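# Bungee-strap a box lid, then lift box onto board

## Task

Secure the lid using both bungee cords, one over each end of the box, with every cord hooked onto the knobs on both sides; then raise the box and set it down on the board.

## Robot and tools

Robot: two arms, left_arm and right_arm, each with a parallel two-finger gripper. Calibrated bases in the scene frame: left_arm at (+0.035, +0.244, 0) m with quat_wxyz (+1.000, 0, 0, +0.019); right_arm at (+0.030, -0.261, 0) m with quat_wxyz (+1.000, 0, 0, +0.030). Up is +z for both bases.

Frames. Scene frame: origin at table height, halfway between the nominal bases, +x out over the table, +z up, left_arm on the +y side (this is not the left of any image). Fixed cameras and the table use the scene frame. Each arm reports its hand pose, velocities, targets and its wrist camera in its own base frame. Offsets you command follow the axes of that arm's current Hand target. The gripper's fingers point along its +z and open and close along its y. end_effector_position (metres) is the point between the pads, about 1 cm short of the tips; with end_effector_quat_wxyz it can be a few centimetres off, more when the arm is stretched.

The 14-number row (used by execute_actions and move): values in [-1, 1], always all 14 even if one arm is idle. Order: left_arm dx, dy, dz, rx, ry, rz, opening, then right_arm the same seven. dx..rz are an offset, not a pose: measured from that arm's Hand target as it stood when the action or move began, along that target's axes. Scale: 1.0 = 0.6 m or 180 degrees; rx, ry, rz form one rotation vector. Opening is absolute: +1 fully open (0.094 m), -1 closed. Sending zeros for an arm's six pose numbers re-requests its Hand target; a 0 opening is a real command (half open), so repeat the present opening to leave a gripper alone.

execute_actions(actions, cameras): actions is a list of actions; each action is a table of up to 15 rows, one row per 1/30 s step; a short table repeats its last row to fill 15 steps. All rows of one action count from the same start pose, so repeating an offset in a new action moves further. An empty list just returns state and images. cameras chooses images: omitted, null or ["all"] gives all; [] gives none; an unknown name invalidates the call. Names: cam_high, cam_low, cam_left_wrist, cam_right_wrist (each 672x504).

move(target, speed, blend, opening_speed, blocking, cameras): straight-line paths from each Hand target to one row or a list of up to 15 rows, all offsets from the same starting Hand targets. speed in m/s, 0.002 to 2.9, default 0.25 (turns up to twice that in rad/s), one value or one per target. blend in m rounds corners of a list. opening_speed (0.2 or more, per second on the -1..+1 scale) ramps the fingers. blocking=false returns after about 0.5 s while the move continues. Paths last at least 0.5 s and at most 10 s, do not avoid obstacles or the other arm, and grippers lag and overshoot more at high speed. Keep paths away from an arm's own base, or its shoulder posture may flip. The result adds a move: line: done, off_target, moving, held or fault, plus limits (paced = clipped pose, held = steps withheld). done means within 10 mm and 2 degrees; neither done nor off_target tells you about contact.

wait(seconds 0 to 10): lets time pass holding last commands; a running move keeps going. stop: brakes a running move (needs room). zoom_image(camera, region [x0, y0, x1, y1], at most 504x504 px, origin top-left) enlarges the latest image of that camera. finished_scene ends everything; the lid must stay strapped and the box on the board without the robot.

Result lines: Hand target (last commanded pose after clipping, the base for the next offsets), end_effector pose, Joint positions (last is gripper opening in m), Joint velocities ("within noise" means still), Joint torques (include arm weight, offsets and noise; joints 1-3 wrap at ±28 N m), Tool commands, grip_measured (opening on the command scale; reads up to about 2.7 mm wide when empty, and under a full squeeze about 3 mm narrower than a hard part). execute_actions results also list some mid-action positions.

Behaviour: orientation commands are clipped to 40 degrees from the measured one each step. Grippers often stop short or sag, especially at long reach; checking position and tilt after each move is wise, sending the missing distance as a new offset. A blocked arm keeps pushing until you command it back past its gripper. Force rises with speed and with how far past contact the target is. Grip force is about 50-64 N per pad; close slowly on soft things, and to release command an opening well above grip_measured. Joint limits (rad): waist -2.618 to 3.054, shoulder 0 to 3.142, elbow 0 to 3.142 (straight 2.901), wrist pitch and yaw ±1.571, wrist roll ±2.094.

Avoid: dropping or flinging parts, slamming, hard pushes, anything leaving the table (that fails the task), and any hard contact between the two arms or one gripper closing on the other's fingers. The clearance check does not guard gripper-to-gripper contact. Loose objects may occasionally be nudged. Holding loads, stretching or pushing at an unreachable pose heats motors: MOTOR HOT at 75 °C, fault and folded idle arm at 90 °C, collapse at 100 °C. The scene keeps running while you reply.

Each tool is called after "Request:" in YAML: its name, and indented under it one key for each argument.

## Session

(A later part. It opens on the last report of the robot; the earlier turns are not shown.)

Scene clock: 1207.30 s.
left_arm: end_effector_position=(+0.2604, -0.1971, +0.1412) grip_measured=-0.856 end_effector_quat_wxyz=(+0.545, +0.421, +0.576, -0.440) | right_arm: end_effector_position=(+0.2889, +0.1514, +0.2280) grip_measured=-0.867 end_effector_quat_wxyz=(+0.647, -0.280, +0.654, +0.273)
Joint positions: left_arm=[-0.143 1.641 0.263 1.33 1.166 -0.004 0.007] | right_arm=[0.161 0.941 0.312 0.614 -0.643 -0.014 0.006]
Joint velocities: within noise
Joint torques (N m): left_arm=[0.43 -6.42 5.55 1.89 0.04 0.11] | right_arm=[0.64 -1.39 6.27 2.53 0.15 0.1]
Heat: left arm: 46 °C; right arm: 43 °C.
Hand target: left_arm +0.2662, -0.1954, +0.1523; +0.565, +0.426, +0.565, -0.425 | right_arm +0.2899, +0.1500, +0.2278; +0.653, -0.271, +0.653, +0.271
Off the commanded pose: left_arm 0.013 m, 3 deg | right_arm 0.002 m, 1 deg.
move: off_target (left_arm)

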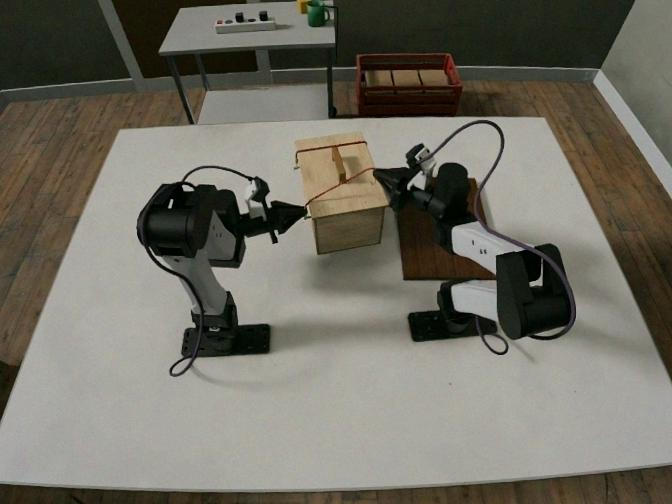

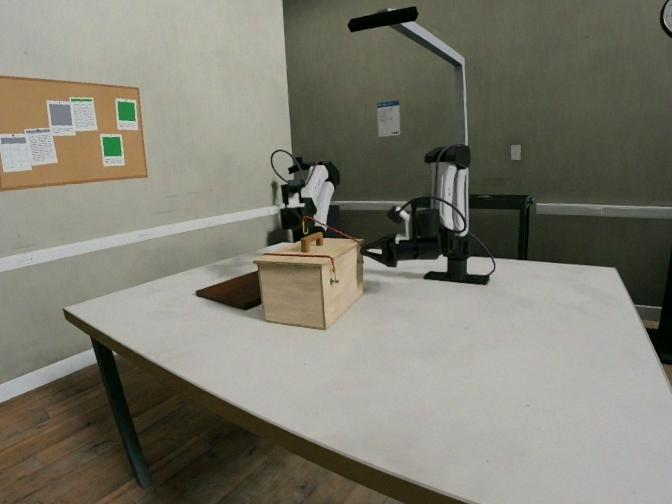

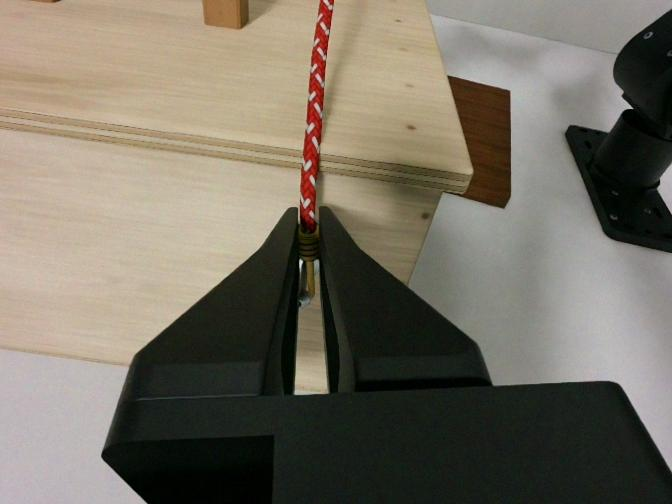

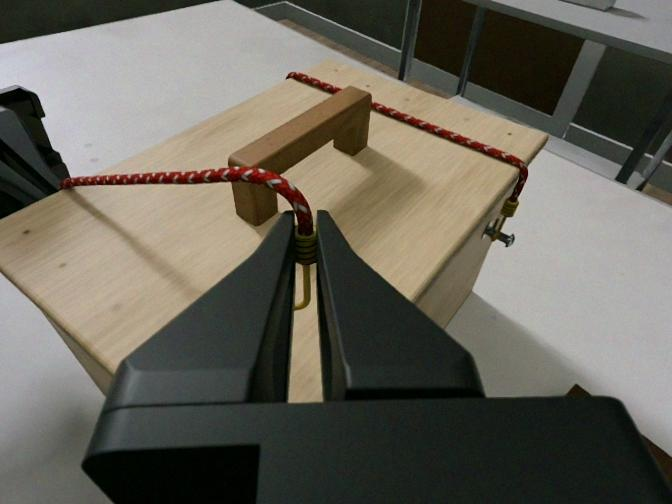

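Request:
move:
  target: [0,0,0,0,0,0,-0.95,0.005,-0.0495,-0.0565,-0.15,0,0,-0.95]
  speed: 0.2
  cameras: ["cam_high","cam_right_wrist","cam_left_wrist"]

Scene clock: 1212.07 s.
left_arm: end_effector_position=(+0.2601, -0.1972, +0.1411) grip_measured=-0.856 end_effector_quat_wxyz=(+0.545, +0.421, +0.576, -0.440) | right_arm: end_effector_position=(+0.2740, +0.1154, +0.2124) grip_measured=-0.867 end_effector_quat_wxyz=(+0.545, -0.408, +0.581, +0.447)
Joint positions: left_arm=[-0.143 1.641 0.263 1.33 1.167 -0.004 0.007] | right_arm=[-0.217 1.319 0.462 0.724 -1.516 -0.057 0.006]
Joint velocities: within noise
Joint torques (N m): left_arm=[0.44 -6.43 5.5 1.89 0.03 0.11] | right_arm=[-2.17 -3 9.92 1.93 0.02 -0.15]
Heat: left arm: 46 °C; right arm: 41 °C.
Hand target: left_arm +0.2662, -0.1954, +0.1523; +0.565, +0.426, +0.565, -0.425 | right_arm +0.2871, +0.1049, +0.2249; +0.572, -0.416, +0.572, +0.416
Off the commanded pose: left_arm 0.013 m, 3 deg | right_arm 0.021 m, 5 deg.
move: off_target (left_arm, right_arm)
Images, in order (width x height): cam_high 672x504, cam_left_wrist 672x504, cam_right_wrist 672x504.

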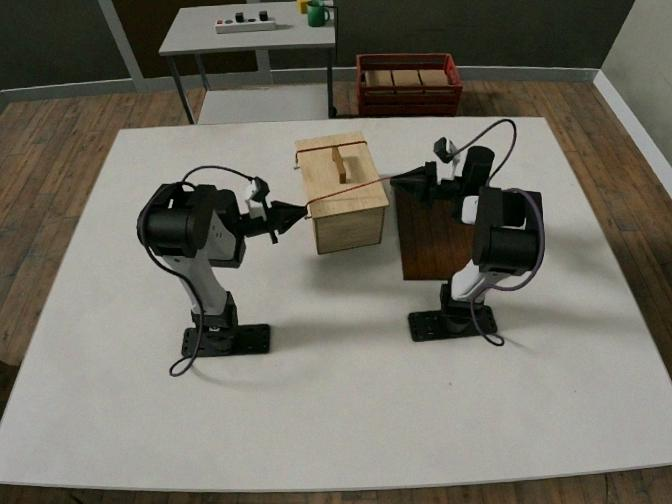

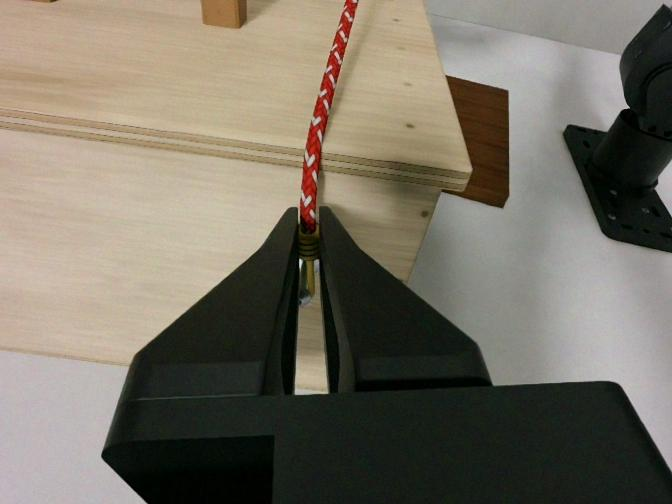

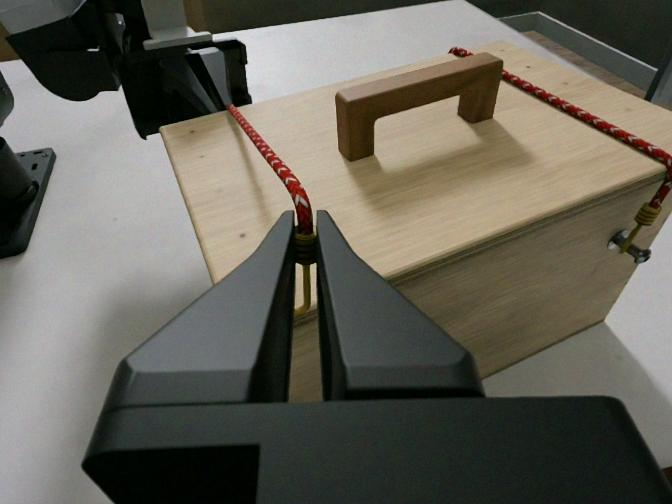

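Request:
move:
  target: [0,0,0,0,0,0,-0.95,0.0332,-0.0186,-0.0201,0.0056,0,-0.0222,-0.95]
  speed: 0.12
  cameras: ["cam_high","cam_right_wrist","cam_left_wrist"]

Request:
zoom_image:
  camera: "cam_high"
  region: [350, 140, 420, 210]

Scene clock: 1220.23 s.
left_arm: end_effector_position=(+0.2595, -0.1980, +0.1411) grip_measured=-0.856 end_effector_quat_wxyz=(+0.544, +0.422, +0.575, -0.441) | right_arm: end_effector_position=(+0.2807, +0.1030, +0.1967) grip_measured=-0.867 end_effector_quat_wxyz=(+0.566, -0.429, +0.563, +0.421)
Joint positions: left_arm=[-0.146 1.641 0.263 1.33 1.168 -0.004 0.007] | right_arm=[-0.261 1.403 0.462 0.751 -1.552 -0.201 0.006]
Joint velocities: within noise
Joint torques (N m): left_arm=[0.66 -6.45 5.49 1.88 0.02 0.11] | right_arm=[-2.69 -3.34 8.98 1.82 -0.01 -0.16]
Heat: left arm: 46 °C; right arm: 42 °C.
Hand target: left_arm +0.2662, -0.1954, +0.1523; +0.565, +0.426, +0.565, -0.425 | right_arm +0.2940, +0.0901, +0.2050; +0.590, -0.430, +0.561, +0.391
Off the commanded pose: left_arm 0.013 m, 3 deg | right_arm 0.020 m, 4 deg.
move: off_target (left_arm, right_arm)
Images, in order (width x height): cam_high 672x504, cam_left_wrist 672x504, cam_right_wrist 672x504.

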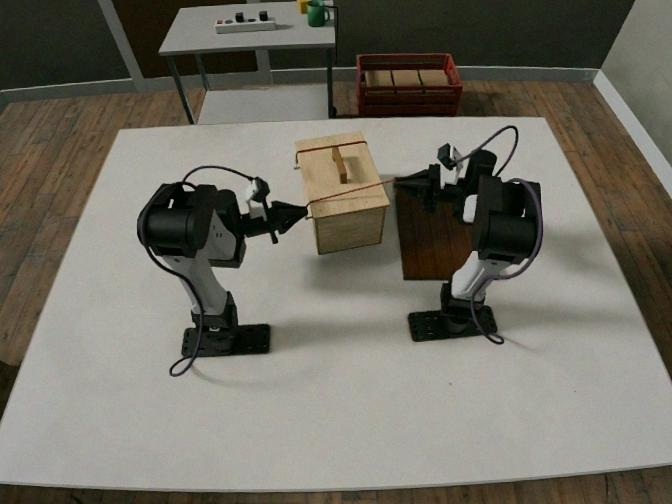

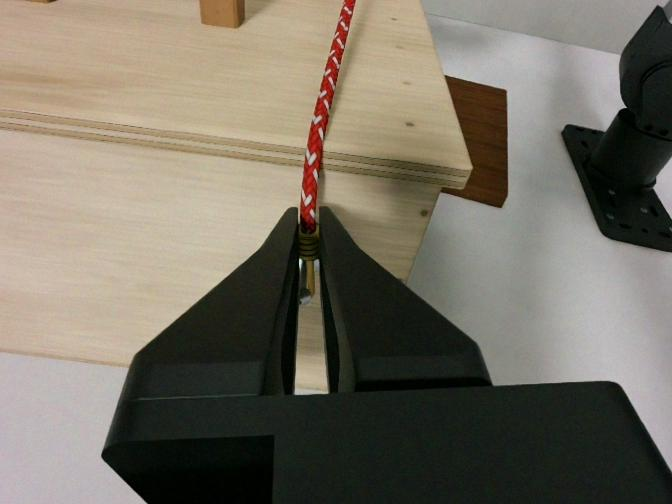

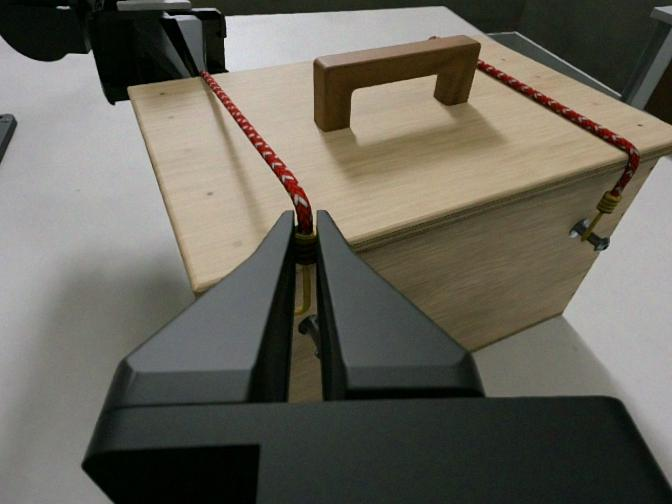

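Scaled by 7.200.

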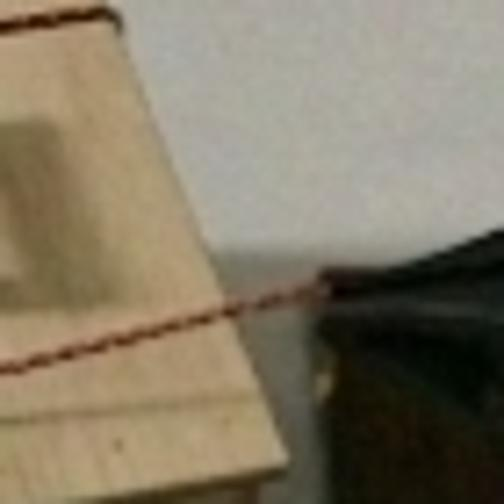

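Request:
zoom_image:
  camera: "cam_right_wrist"
  region: [230, 220, 390, 380]

Scaled by 3.150.

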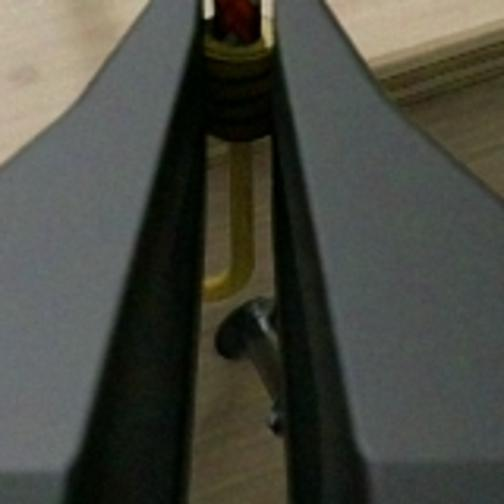

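Request:
move:
  target: [0,0,0,0,0,0,-0.95,0.0930,-0.0154,-0.0104,0.0055,0.0004,0,-0.95]
  speed: 0.12
  cameras: ["cam_right_wrist","cam_left_wrist"]

Request:
zoom_image:
  camera: "cam_right_wrist"
  region: [230, 200, 390, 360]

Scene clock: 1227.20 s.
left_arm: end_effector_position=(+0.2595, -0.1980, +0.1411) grip_measured=-0.856 end_effector_quat_wxyz=(+0.544, +0.422, +0.575, -0.441) | right_arm: end_effector_position=(+0.2960, +0.0946, +0.1528) grip_measured=-0.867 end_effector_quat_wxyz=(+0.579, -0.440, +0.556, +0.403)
Joint positions: left_arm=[-0.146 1.641 0.263 1.33 1.168 -0.004 0.007] | right_arm=[-0.277 1.617 0.462 0.829 -1.555 -0.387 0.006]
Joint velocities: within noise
Joint torques (N m): left_arm=[0.66 -6.43 5.55 1.88 0.02 0.11] | right_arm=[-3.33 -3.44 5.71 1.7 -0.13 -0.14]
Heat: left arm: 46 °C; right arm: 43 °C.
Hand target: left_arm +0.2662, -0.1954, +0.1523; +0.565, +0.426, +0.565, -0.425 | right_arm +0.3043, +0.0800, +0.1500; +0.593, -0.426, +0.564, +0.386
Off the commanded pose: left_arm 0.013 m, 3 deg | right_arm 0.017 m, 3 deg.
joint read past its limit (right arm) — joint 5 (wrist yaw), lower limit.
move: off_target (left_arm, right_arm)
Images, in order (width x height): cam_left_wrist 672x504, cam_right_wrist 672x504.

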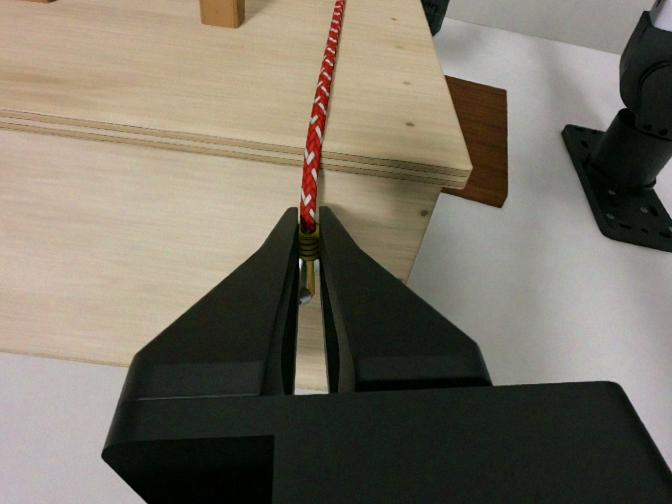

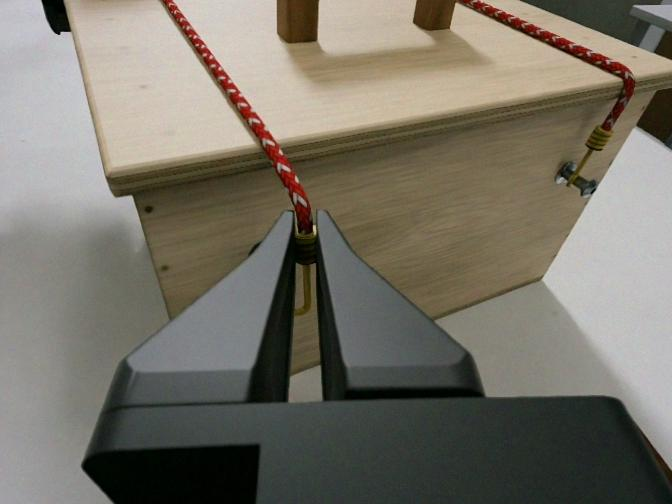

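Scaled by 3.150.

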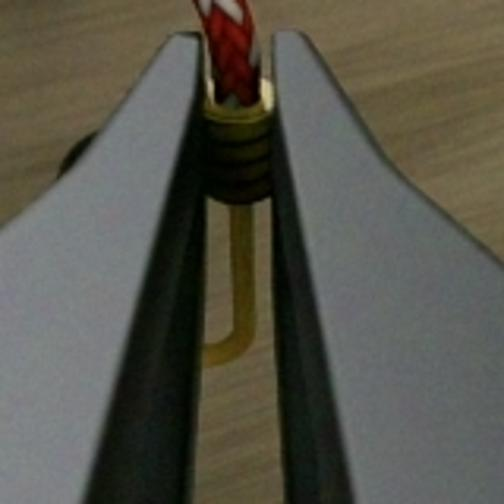

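Request:
move:
  target: [0,0,0,0,0,0,-0.95,0.0417,0,0,0.0055,0,0.0167,-0.95]
  speed: 0.1
  cameras: ["cam_right_wrist","cam_high"]

Request:
zoom_image:
  camera: "cam_right_wrist"
  region: [230, 180, 390, 340]

Request:
zoom_image:
  camera: "cam_high"
  region: [370, 170, 430, 230]

Scene clock: 1232.43 s.
left_arm: end_effector_position=(+0.2595, -0.1980, +0.1411) grip_measured=-0.856 end_effector_quat_wxyz=(+0.544, +0.422, +0.575, -0.441) | right_arm: end_effector_position=(+0.3005, +0.0933, +0.1379) grip_measured=-0.867 end_effector_quat_wxyz=(+0.585, -0.449, +0.548, +0.394)
Joint positions: left_arm=[-0.146 1.641 0.263 1.33 1.168 -0.004 0.007] | right_arm=[-0.277 1.715 0.455 0.971 -1.555 -0.382 0.006]
Joint velocities: within noise
Joint torques (N m): left_arm=[0.66 -6.43 5.55 1.88 0.02 0.11] | right_arm=[-3.28 -2.88 3.41 1.34 0.04 0.08]
Heat: left arm: 46 °C; right arm: 42 °C.
Hand target: left_arm +0.2662, -0.1954, +0.1523; +0.565, +0.426, +0.565, -0.425 | right_arm +0.3059, +0.0795, +0.1249; +0.586, -0.405, +0.579, +0.397
Off the commanded pose: left_arm 0.013 m, 3 deg | right_arm 0.020 m, 6 deg.
joint read past its limit (right arm) — joint 5 (wrist yaw), lower limit.
move: off_target (left_arm, right_arm)
Images, in order (width x height): cam_high 672x504, cam_right_wrist 672x504.

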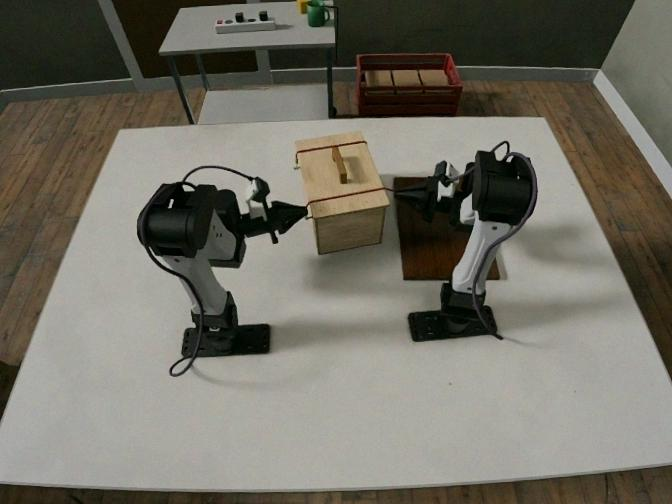

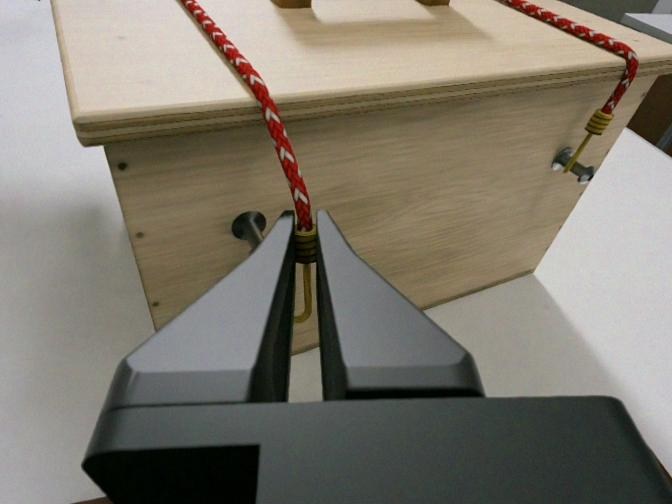

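Scaled by 3.150.

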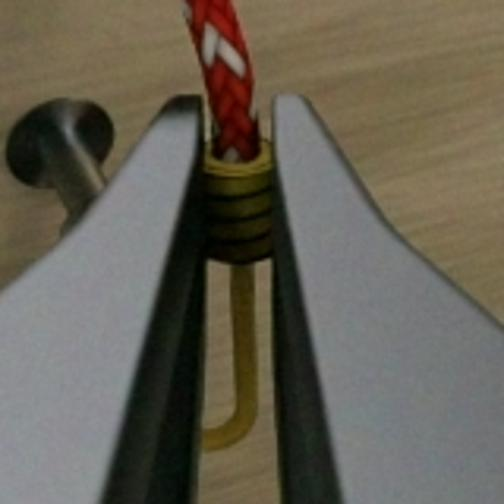

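Scaled by 8.400.

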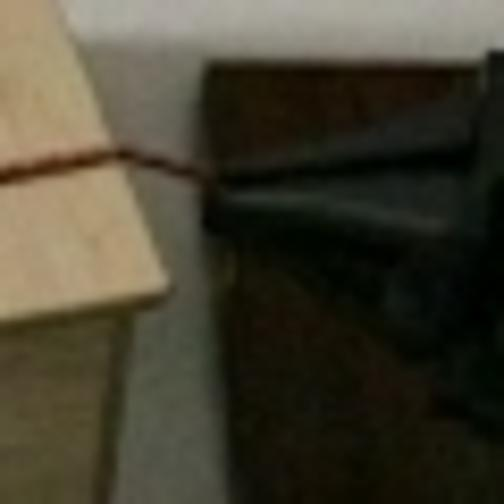

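Request:
move:
  target: [0,0,0,0,0,0,-0.95,0.0097,0.0151,-0.0048,0,0,0.025,-0.95]
  speed: 0.08
  cameras: ["cam_right_wrist","cam_high"]

Request:
zoom_image:
  camera: "cam_right_wrist"
  region: [230, 180, 390, 340]

Request:
zoom_image:
  camera: "cam_high"
  region: [370, 170, 430, 230]

Scene clock: 1238.70 s.
left_arm: end_effector_position=(+0.2595, -0.1980, +0.1411) grip_measured=-0.856 end_effector_quat_wxyz=(+0.544, +0.422, +0.575, -0.441) | right_arm: end_effector_position=(+0.2936, +0.0935, +0.1332) grip_measured=-0.867 end_effector_quat_wxyz=(+0.574, -0.430, +0.563, +0.410)
Joint positions: left_arm=[-0.146 1.641 0.263 1.33 1.168 -0.004 0.007] | right_arm=[-0.283 1.723 0.415 1.04 -1.555 -0.299 0.006]
Joint velocities: within noise
Joint torques (N m): left_arm=[0.68 -6.42 5.52 1.89 0.02 0.11] | right_arm=[-3.44 -2.63 2.82 1.25 -0.03 0.05]
Heat: left arm: 46 °C; right arm: 41 °C.
Hand target: left_arm +0.2662, -0.1954, +0.1523; +0.565, +0.426, +0.565, -0.425 | right_arm +0.2965, +0.0800, +0.1190; +0.570, -0.382, +0.594, +0.419
Off the commanded pose: left_arm 0.013 m, 3 deg | right_arm 0.020 m, 7 deg.
joint read past its limit (right arm) — joint 5 (wrist yaw), lower limit.
move: off_target (left_arm, right_arm)
Images, in order (width x height): cam_high 672x504, cam_right_wrist 672x504.

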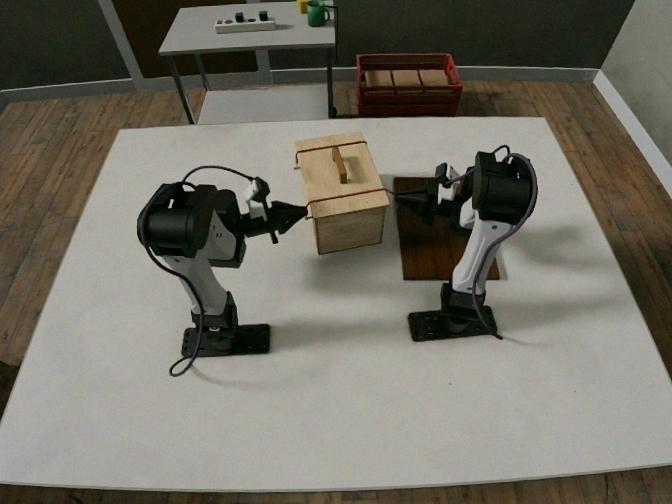

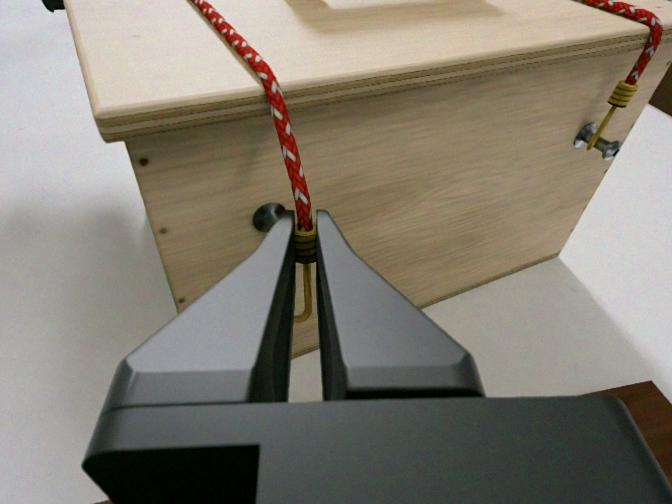

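Scaled by 3.150.

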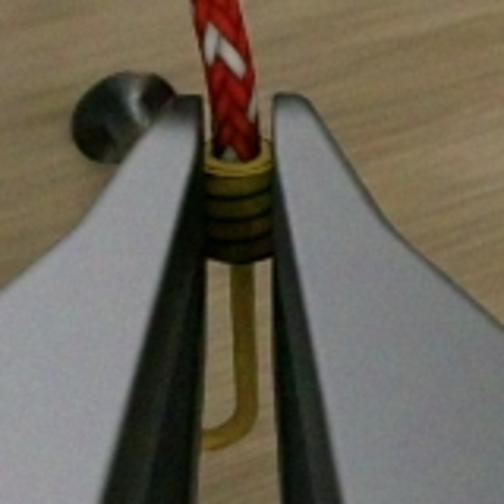

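Scaled by 8.400.

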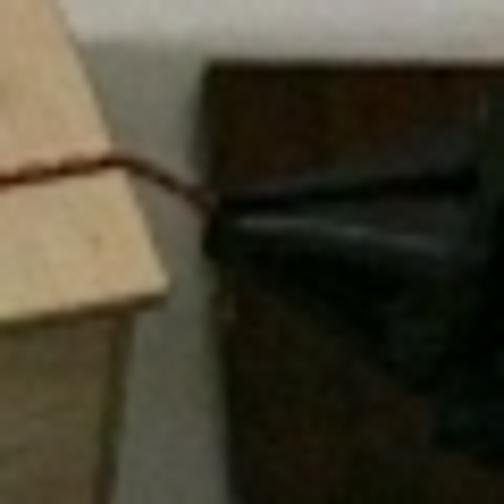

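Request:
move:
  target:
    - [0,0,0,0,0,0,-0.95,0.0085,-0.0005,0,0,0,0,-0.95]
    - [0,0,0,0,0,0,-0.95,0.0085,0.0027,0.0097,0,0,0,-0.95]
  speed: 0.05
  cameras: ["cam_right_wrist","cam_high"]

Request:
zoom_image:
  camera: "cam_right_wrist"
  region: [230, 180, 390, 340]

Request:
zoom_image:
  camera: "cam_high"
  region: [370, 170, 430, 230]

Scene clock: 1247.70 s.
left_arm: end_effector_position=(+0.2595, -0.1980, +0.1411) grip_measured=-0.856 end_effector_quat_wxyz=(+0.544, +0.422, +0.575, -0.441) | right_arm: end_effector_position=(+0.2929, +0.0937, +0.1294) grip_measured=-0.867 end_effector_quat_wxyz=(+0.576, -0.430, +0.563, +0.408)
Joint positions: left_arm=[-0.146 1.641 0.263 1.33 1.168 -0.004 0.007] | right_arm=[-0.283 1.765 0.398 1.167 -1.552 -0.236 0.006]
Joint velocities: within noise
Joint torques (N m): left_arm=[0.66 -6.42 5.52 1.88 0.02 0.11] | right_arm=[-1.7 -2.55 2.43 1.21 0.19 0.06]
Heat: left arm: 46 °C; right arm: 40 °C.
Hand target: left_arm +0.2662, -0.1954, +0.1523; +0.565, +0.426, +0.565, -0.425 | right_arm +0.2968, +0.0861, +0.1141; +0.570, -0.382, +0.594, +0.419
Off the commanded pose: left_arm 0.013 m, 3 deg | right_arm 0.018 m, 7 deg.
move: off_target (left_arm, right_arm)
Images, in order (width x height): cam_high 672x504, cam_right_wrist 672x504.

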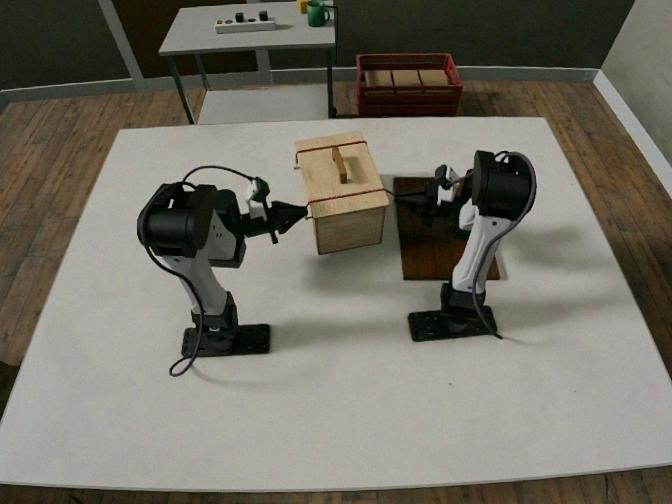

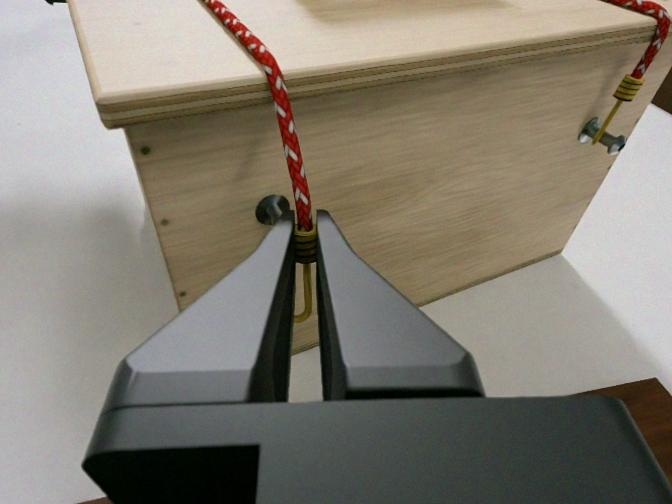

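Scaled by 3.150.

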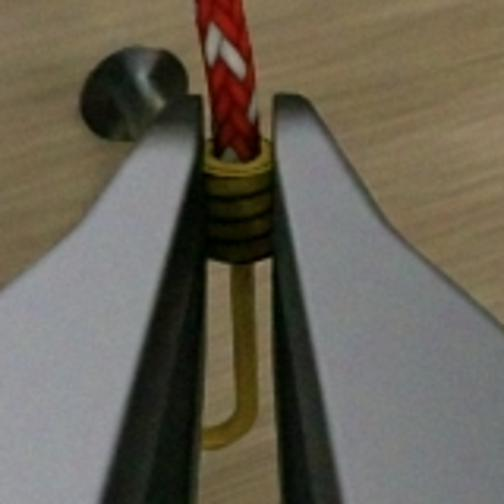

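Scaled by 8.400.

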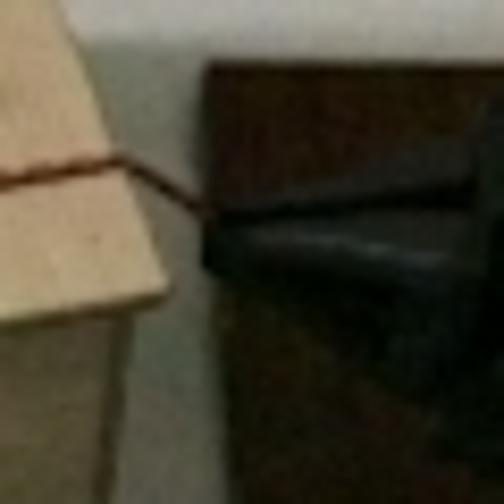

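Request:
move:
  target: [0,0,0,0,0,0,-0.95,0.0003,0.0047,0.0203,0,0,0,-0.95]
  speed: 0.05
  cameras: ["cam_right_wrist","cam_high"]

Request:
zoom_image:
  camera: "cam_right_wrist"
  region: [230, 180, 390, 340]

Request:
zoom_image:
  camera: "cam_high"
  region: [370, 170, 430, 230]

Scene clock: 1251.27 s.
left_arm: end_effector_position=(+0.2595, -0.1980, +0.1411) grip_measured=-0.856 end_effector_quat_wxyz=(+0.544, +0.422, +0.575, -0.441) | right_arm: end_effector_position=(+0.2933, +0.1018, +0.1278) grip_measured=-0.867 end_effector_quat_wxyz=(+0.572, -0.425, +0.568, +0.412)
Joint positions: left_arm=[-0.146 1.641 0.263 1.33 1.168 -0.004 0.007] | right_arm=[-0.252 1.792 0.382 1.277 -1.518 -0.152 0.006]
Joint velocities: within noise
Joint torques (N m): left_arm=[0.66 -6.43 5.5 1.89 0.02 0.11] | right_arm=[-0.35 -2.91 2.25 1.41 0.35 0.06]
Heat: left arm: 46 °C; right arm: 40 °C.
Hand target: left_arm +0.2662, -0.1954, +0.1523; +0.565, +0.426, +0.565, -0.425 | right_arm +0.2985, +0.0985, +0.1141; +0.570, -0.382, +0.594, +0.419
Off the commanded pose: left_arm 0.013 m, 3 deg | right_arm 0.015 m, 6 deg.
move: off_target (left_arm, right_arm)
Images, in order (width x height): cam_high 672x504, cam_right_wrist 672x504.

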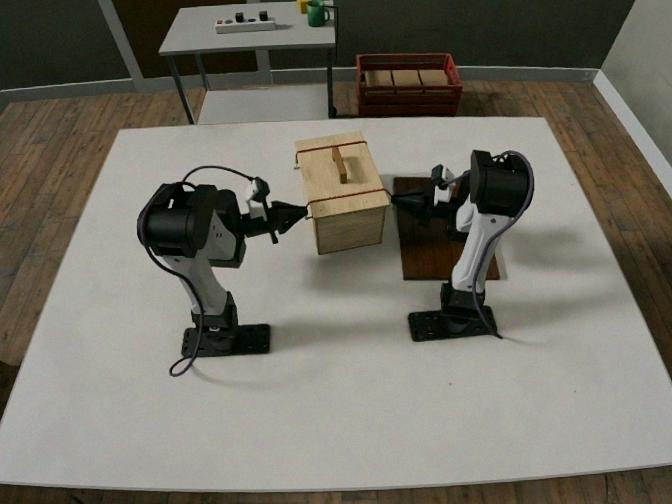

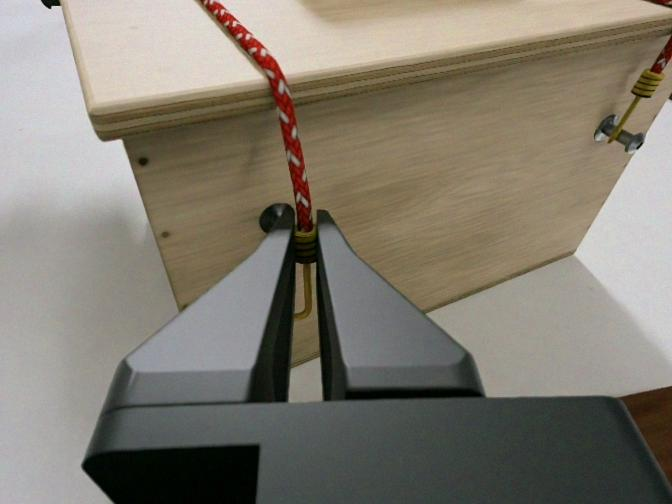

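Scaled by 3.150.

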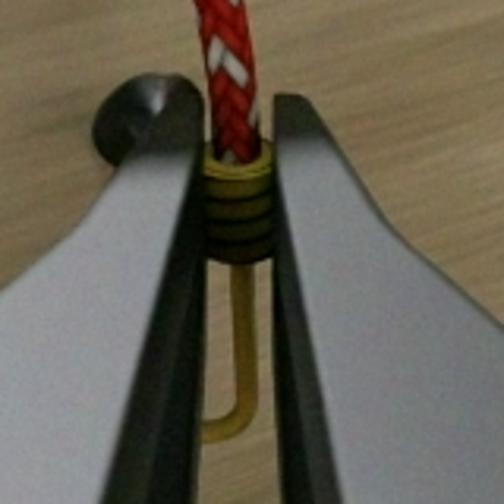

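Scaled by 8.400.

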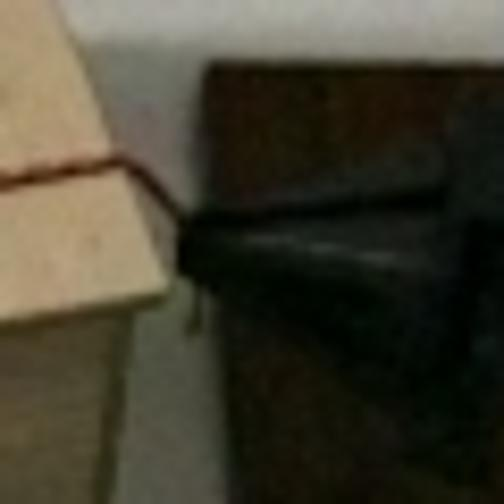

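Request:
move:
  target: [0,0,0,0,0,0,-0.95,-0.0018,-0.0019,0.0111,0,0,0,-0.95]
  speed: 0.05
  cameras: ["cam_right_wrist","cam_high"]

Request:
zoom_image:
  camera: "cam_right_wrist"
  region: [230, 180, 390, 340]

Request:
zoom_image:
  camera: "cam_high"
  region: [370, 170, 430, 230]

Scene clock: 1255.77 s.
left_arm: end_effector_position=(+0.2595, -0.1980, +0.1411) grip_measured=-0.856 end_effector_quat_wxyz=(+0.544, +0.422, +0.575, -0.441) | right_arm: end_effector_position=(+0.2974, +0.1071, +0.1283) grip_measured=-0.867 end_effector_quat_wxyz=(+0.574, -0.422, +0.569, +0.411)
Joint positions: left_arm=[-0.146 1.641 0.263 1.33 1.168 -0.004 0.007] | right_arm=[-0.227 1.836 0.382 1.412 -1.487 -0.059 0.006]
Joint velocities: within noise
Joint torques (N m): left_arm=[0.66 -6.43 5.53 1.88 0.02 0.11] | right_arm=[-0.16 -2.95 1.96 1.4 0.41 0.08]
Heat: left arm: 46 °C; right arm: 39 °C.
Hand target: left_arm +0.2662, -0.1954, +0.1523; +0.565, +0.426, +0.565, -0.425 | right_arm +0.3019, +0.1043, +0.1150; +0.570, -0.382, +0.594, +0.419
Off the commanded pose: left_arm 0.013 m, 3 deg | right_arm 0.014 m, 6 deg.
move: off_target (left_arm, right_arm)
Images, in order (width x height): cam_high 672x504, cam_right_wrist 672x504.

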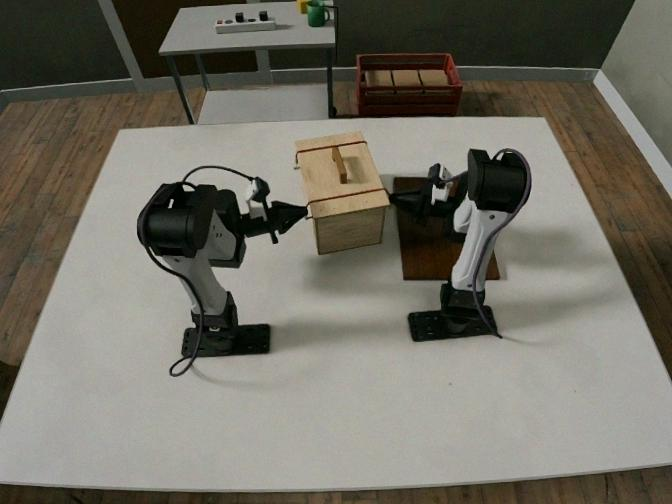

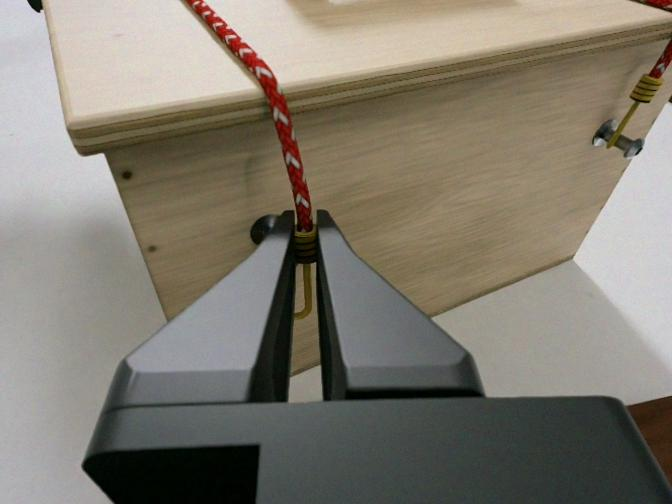

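Scaled by 3.150.

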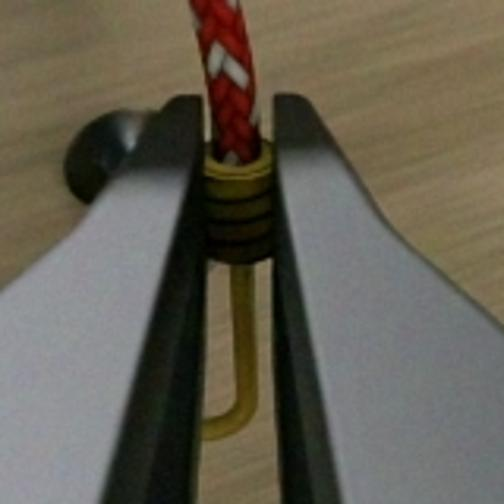

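Scaled by 8.400.

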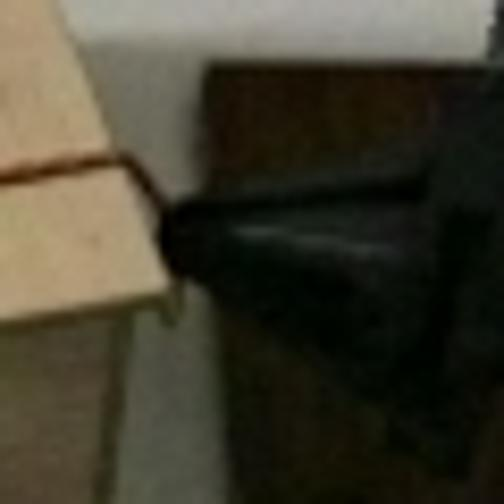

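Request:
move:
  target:
    - [0,0,0,0,0,0,-0.95,0,0.0006,0.0049,0,0,0,-0.95]
    - [0,0,0,0,0,0,-0.95,0.0005,0.0077,0.0085,-0.0072,0.0005,0,-0.95]
  speed: 0.05
  cameras: ["cam_right_wrist","cam_high"]

Request:
zoom_image:
  camera: "cam_right_wrist"
  region: [230, 180, 390, 340]

Request:
zoom_image:
  camera: "cam_high"
  region: [370, 170, 430, 230]

Scene clock: 1259.73 s.
left_arm: end_effector_position=(+0.2595, -0.1980, +0.1411) grip_measured=-0.856 end_effector_quat_wxyz=(+0.544, +0.422, +0.575, -0.441) | right_arm: end_effector_position=(+0.2973, +0.1123, +0.1257) grip_measured=-0.867 end_effector_quat_wxyz=(+0.565, -0.415, +0.573, +0.424)
Joint positions: left_arm=[-0.146 1.641 0.263 1.33 1.168 -0.004 0.007] | right_arm=[-0.207 1.862 0.382 1.457 -1.477 -0.007 0.006]
Joint velocities: within noise
Joint torques (N m): left_arm=[0.68 -6.42 5.52 1.88 0.02 0.11] | right_arm=[0.05 -2.55 1.59 1.86 0.31 0.04]
Heat: left arm: 46 °C; right arm: 39 °C.
Hand target: left_arm +0.2662, -0.1954, +0.1523; +0.565, +0.426, +0.565, -0.425 | right_arm +0.2995, +0.1107, +0.1150; +0.565, -0.389, +0.590, +0.426
Off the commanded pose: left_arm 0.013 m, 3 deg | right_arm 0.011 m, 4 deg.
move: off_target (left_arm, right_arm)
Images, in order (width x height): cam_high 672x504, cam_right_wrist 672x504.

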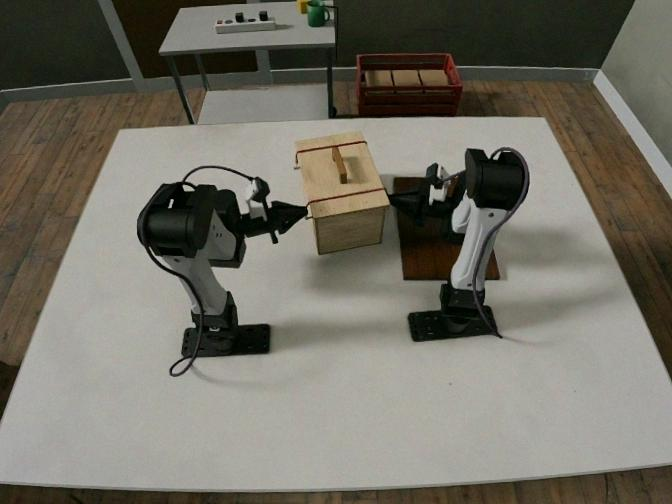

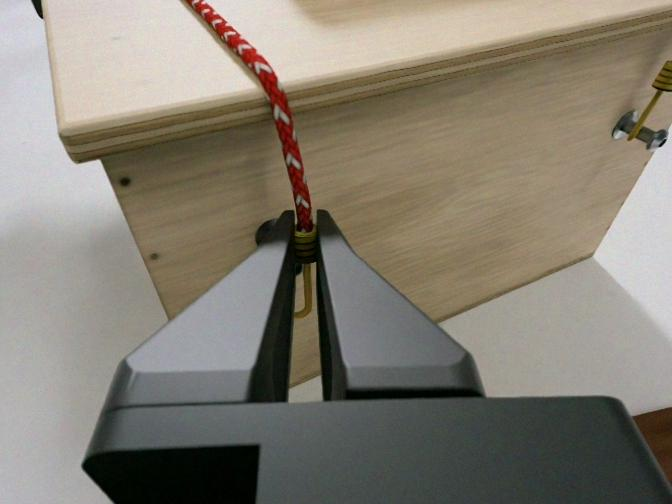

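Scaled by 3.150.

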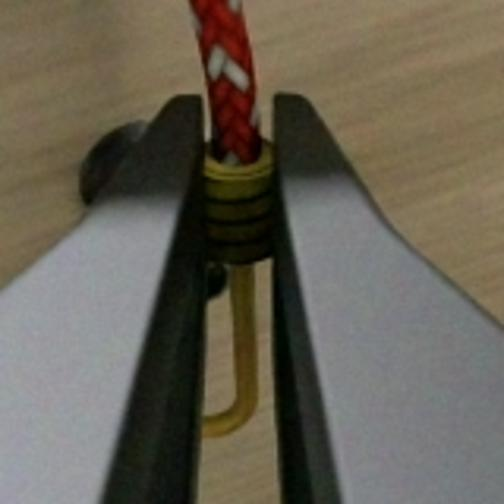

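Scaled by 8.400.

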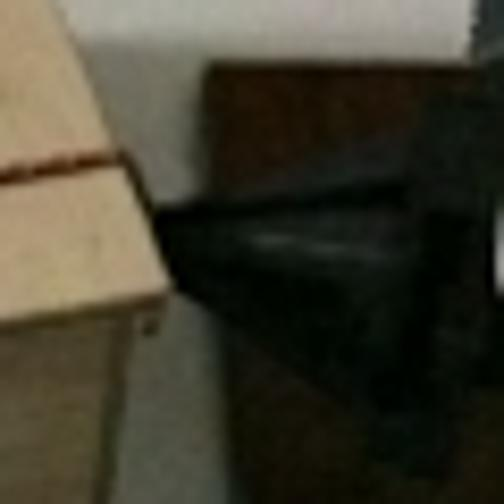

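Request:
move:
  target: [0,0,0,0,0,0,-0.95,-0.0198,0.0050,0.0010,-0.0039,0.0002,0,-0.95]
  speed: 0.05
  cameras: ["cam_right_wrist","cam_high"]

Request:
zoom_image:
  camera: "cam_right_wrist"
  region: [230, 180, 390, 340]

Request:
zoom_image:
  camera: "cam_high"
  region: [370, 170, 430, 230]

Scene clock: 1267.17 s.
left_arm: end_effector_position=(+0.2595, -0.1980, +0.1411) grip_measured=-0.856 end_effector_quat_wxyz=(+0.544, +0.422, +0.575, -0.441) | right_arm: end_effector_position=(+0.2971, +0.1124, +0.1291) grip_measured=-0.867 end_effector_quat_wxyz=(+0.560, -0.407, +0.578, +0.431)
Joint positions: left_arm=[-0.146 1.641 0.263 1.33 1.168 -0.004 0.007] | right_arm=[-0.207 1.848 0.382 1.457 -1.477 0.033 0.006]
Joint velocities: within noise
Joint torques (N m): left_arm=[0.66 -6.43 5.5 1.89 0.02 0.11] | right_arm=[0.29 -6.15 1.94 1.73 0.23 0.02]
Heat: left arm: 46 °C; right arm: 38 °C.
Hand target: left_arm +0.2662, -0.1954, +0.1523; +0.565, +0.426, +0.565, -0.425 | right_arm +0.2976, +0.1120, +0.1271; +0.563, -0.393, +0.587, +0.429
Off the commanded pose: left_arm 0.013 m, 3 deg | right_arm 0.002 m, 2 deg.
move: off_target (left_arm)
Images, in order (width x height): cam_high 672x504, cam_right_wrist 672x504.

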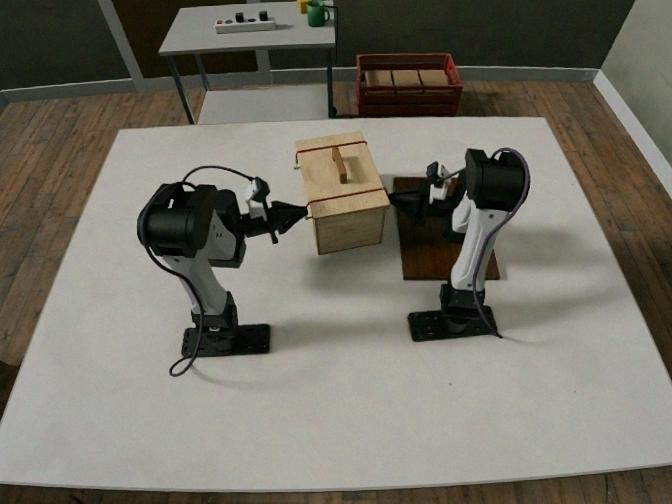

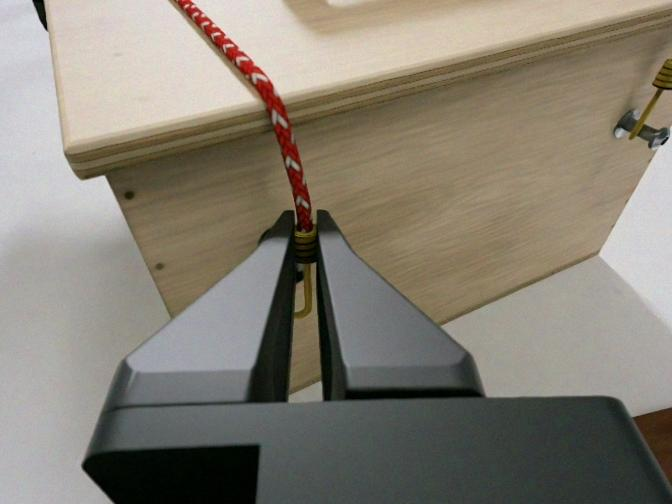

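Scaled by 3.150.

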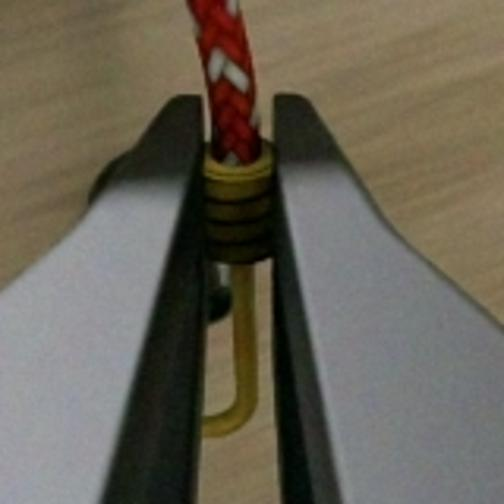

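Scaled by 8.400.

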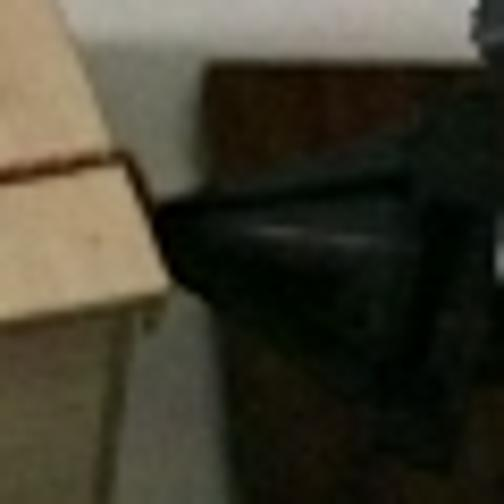

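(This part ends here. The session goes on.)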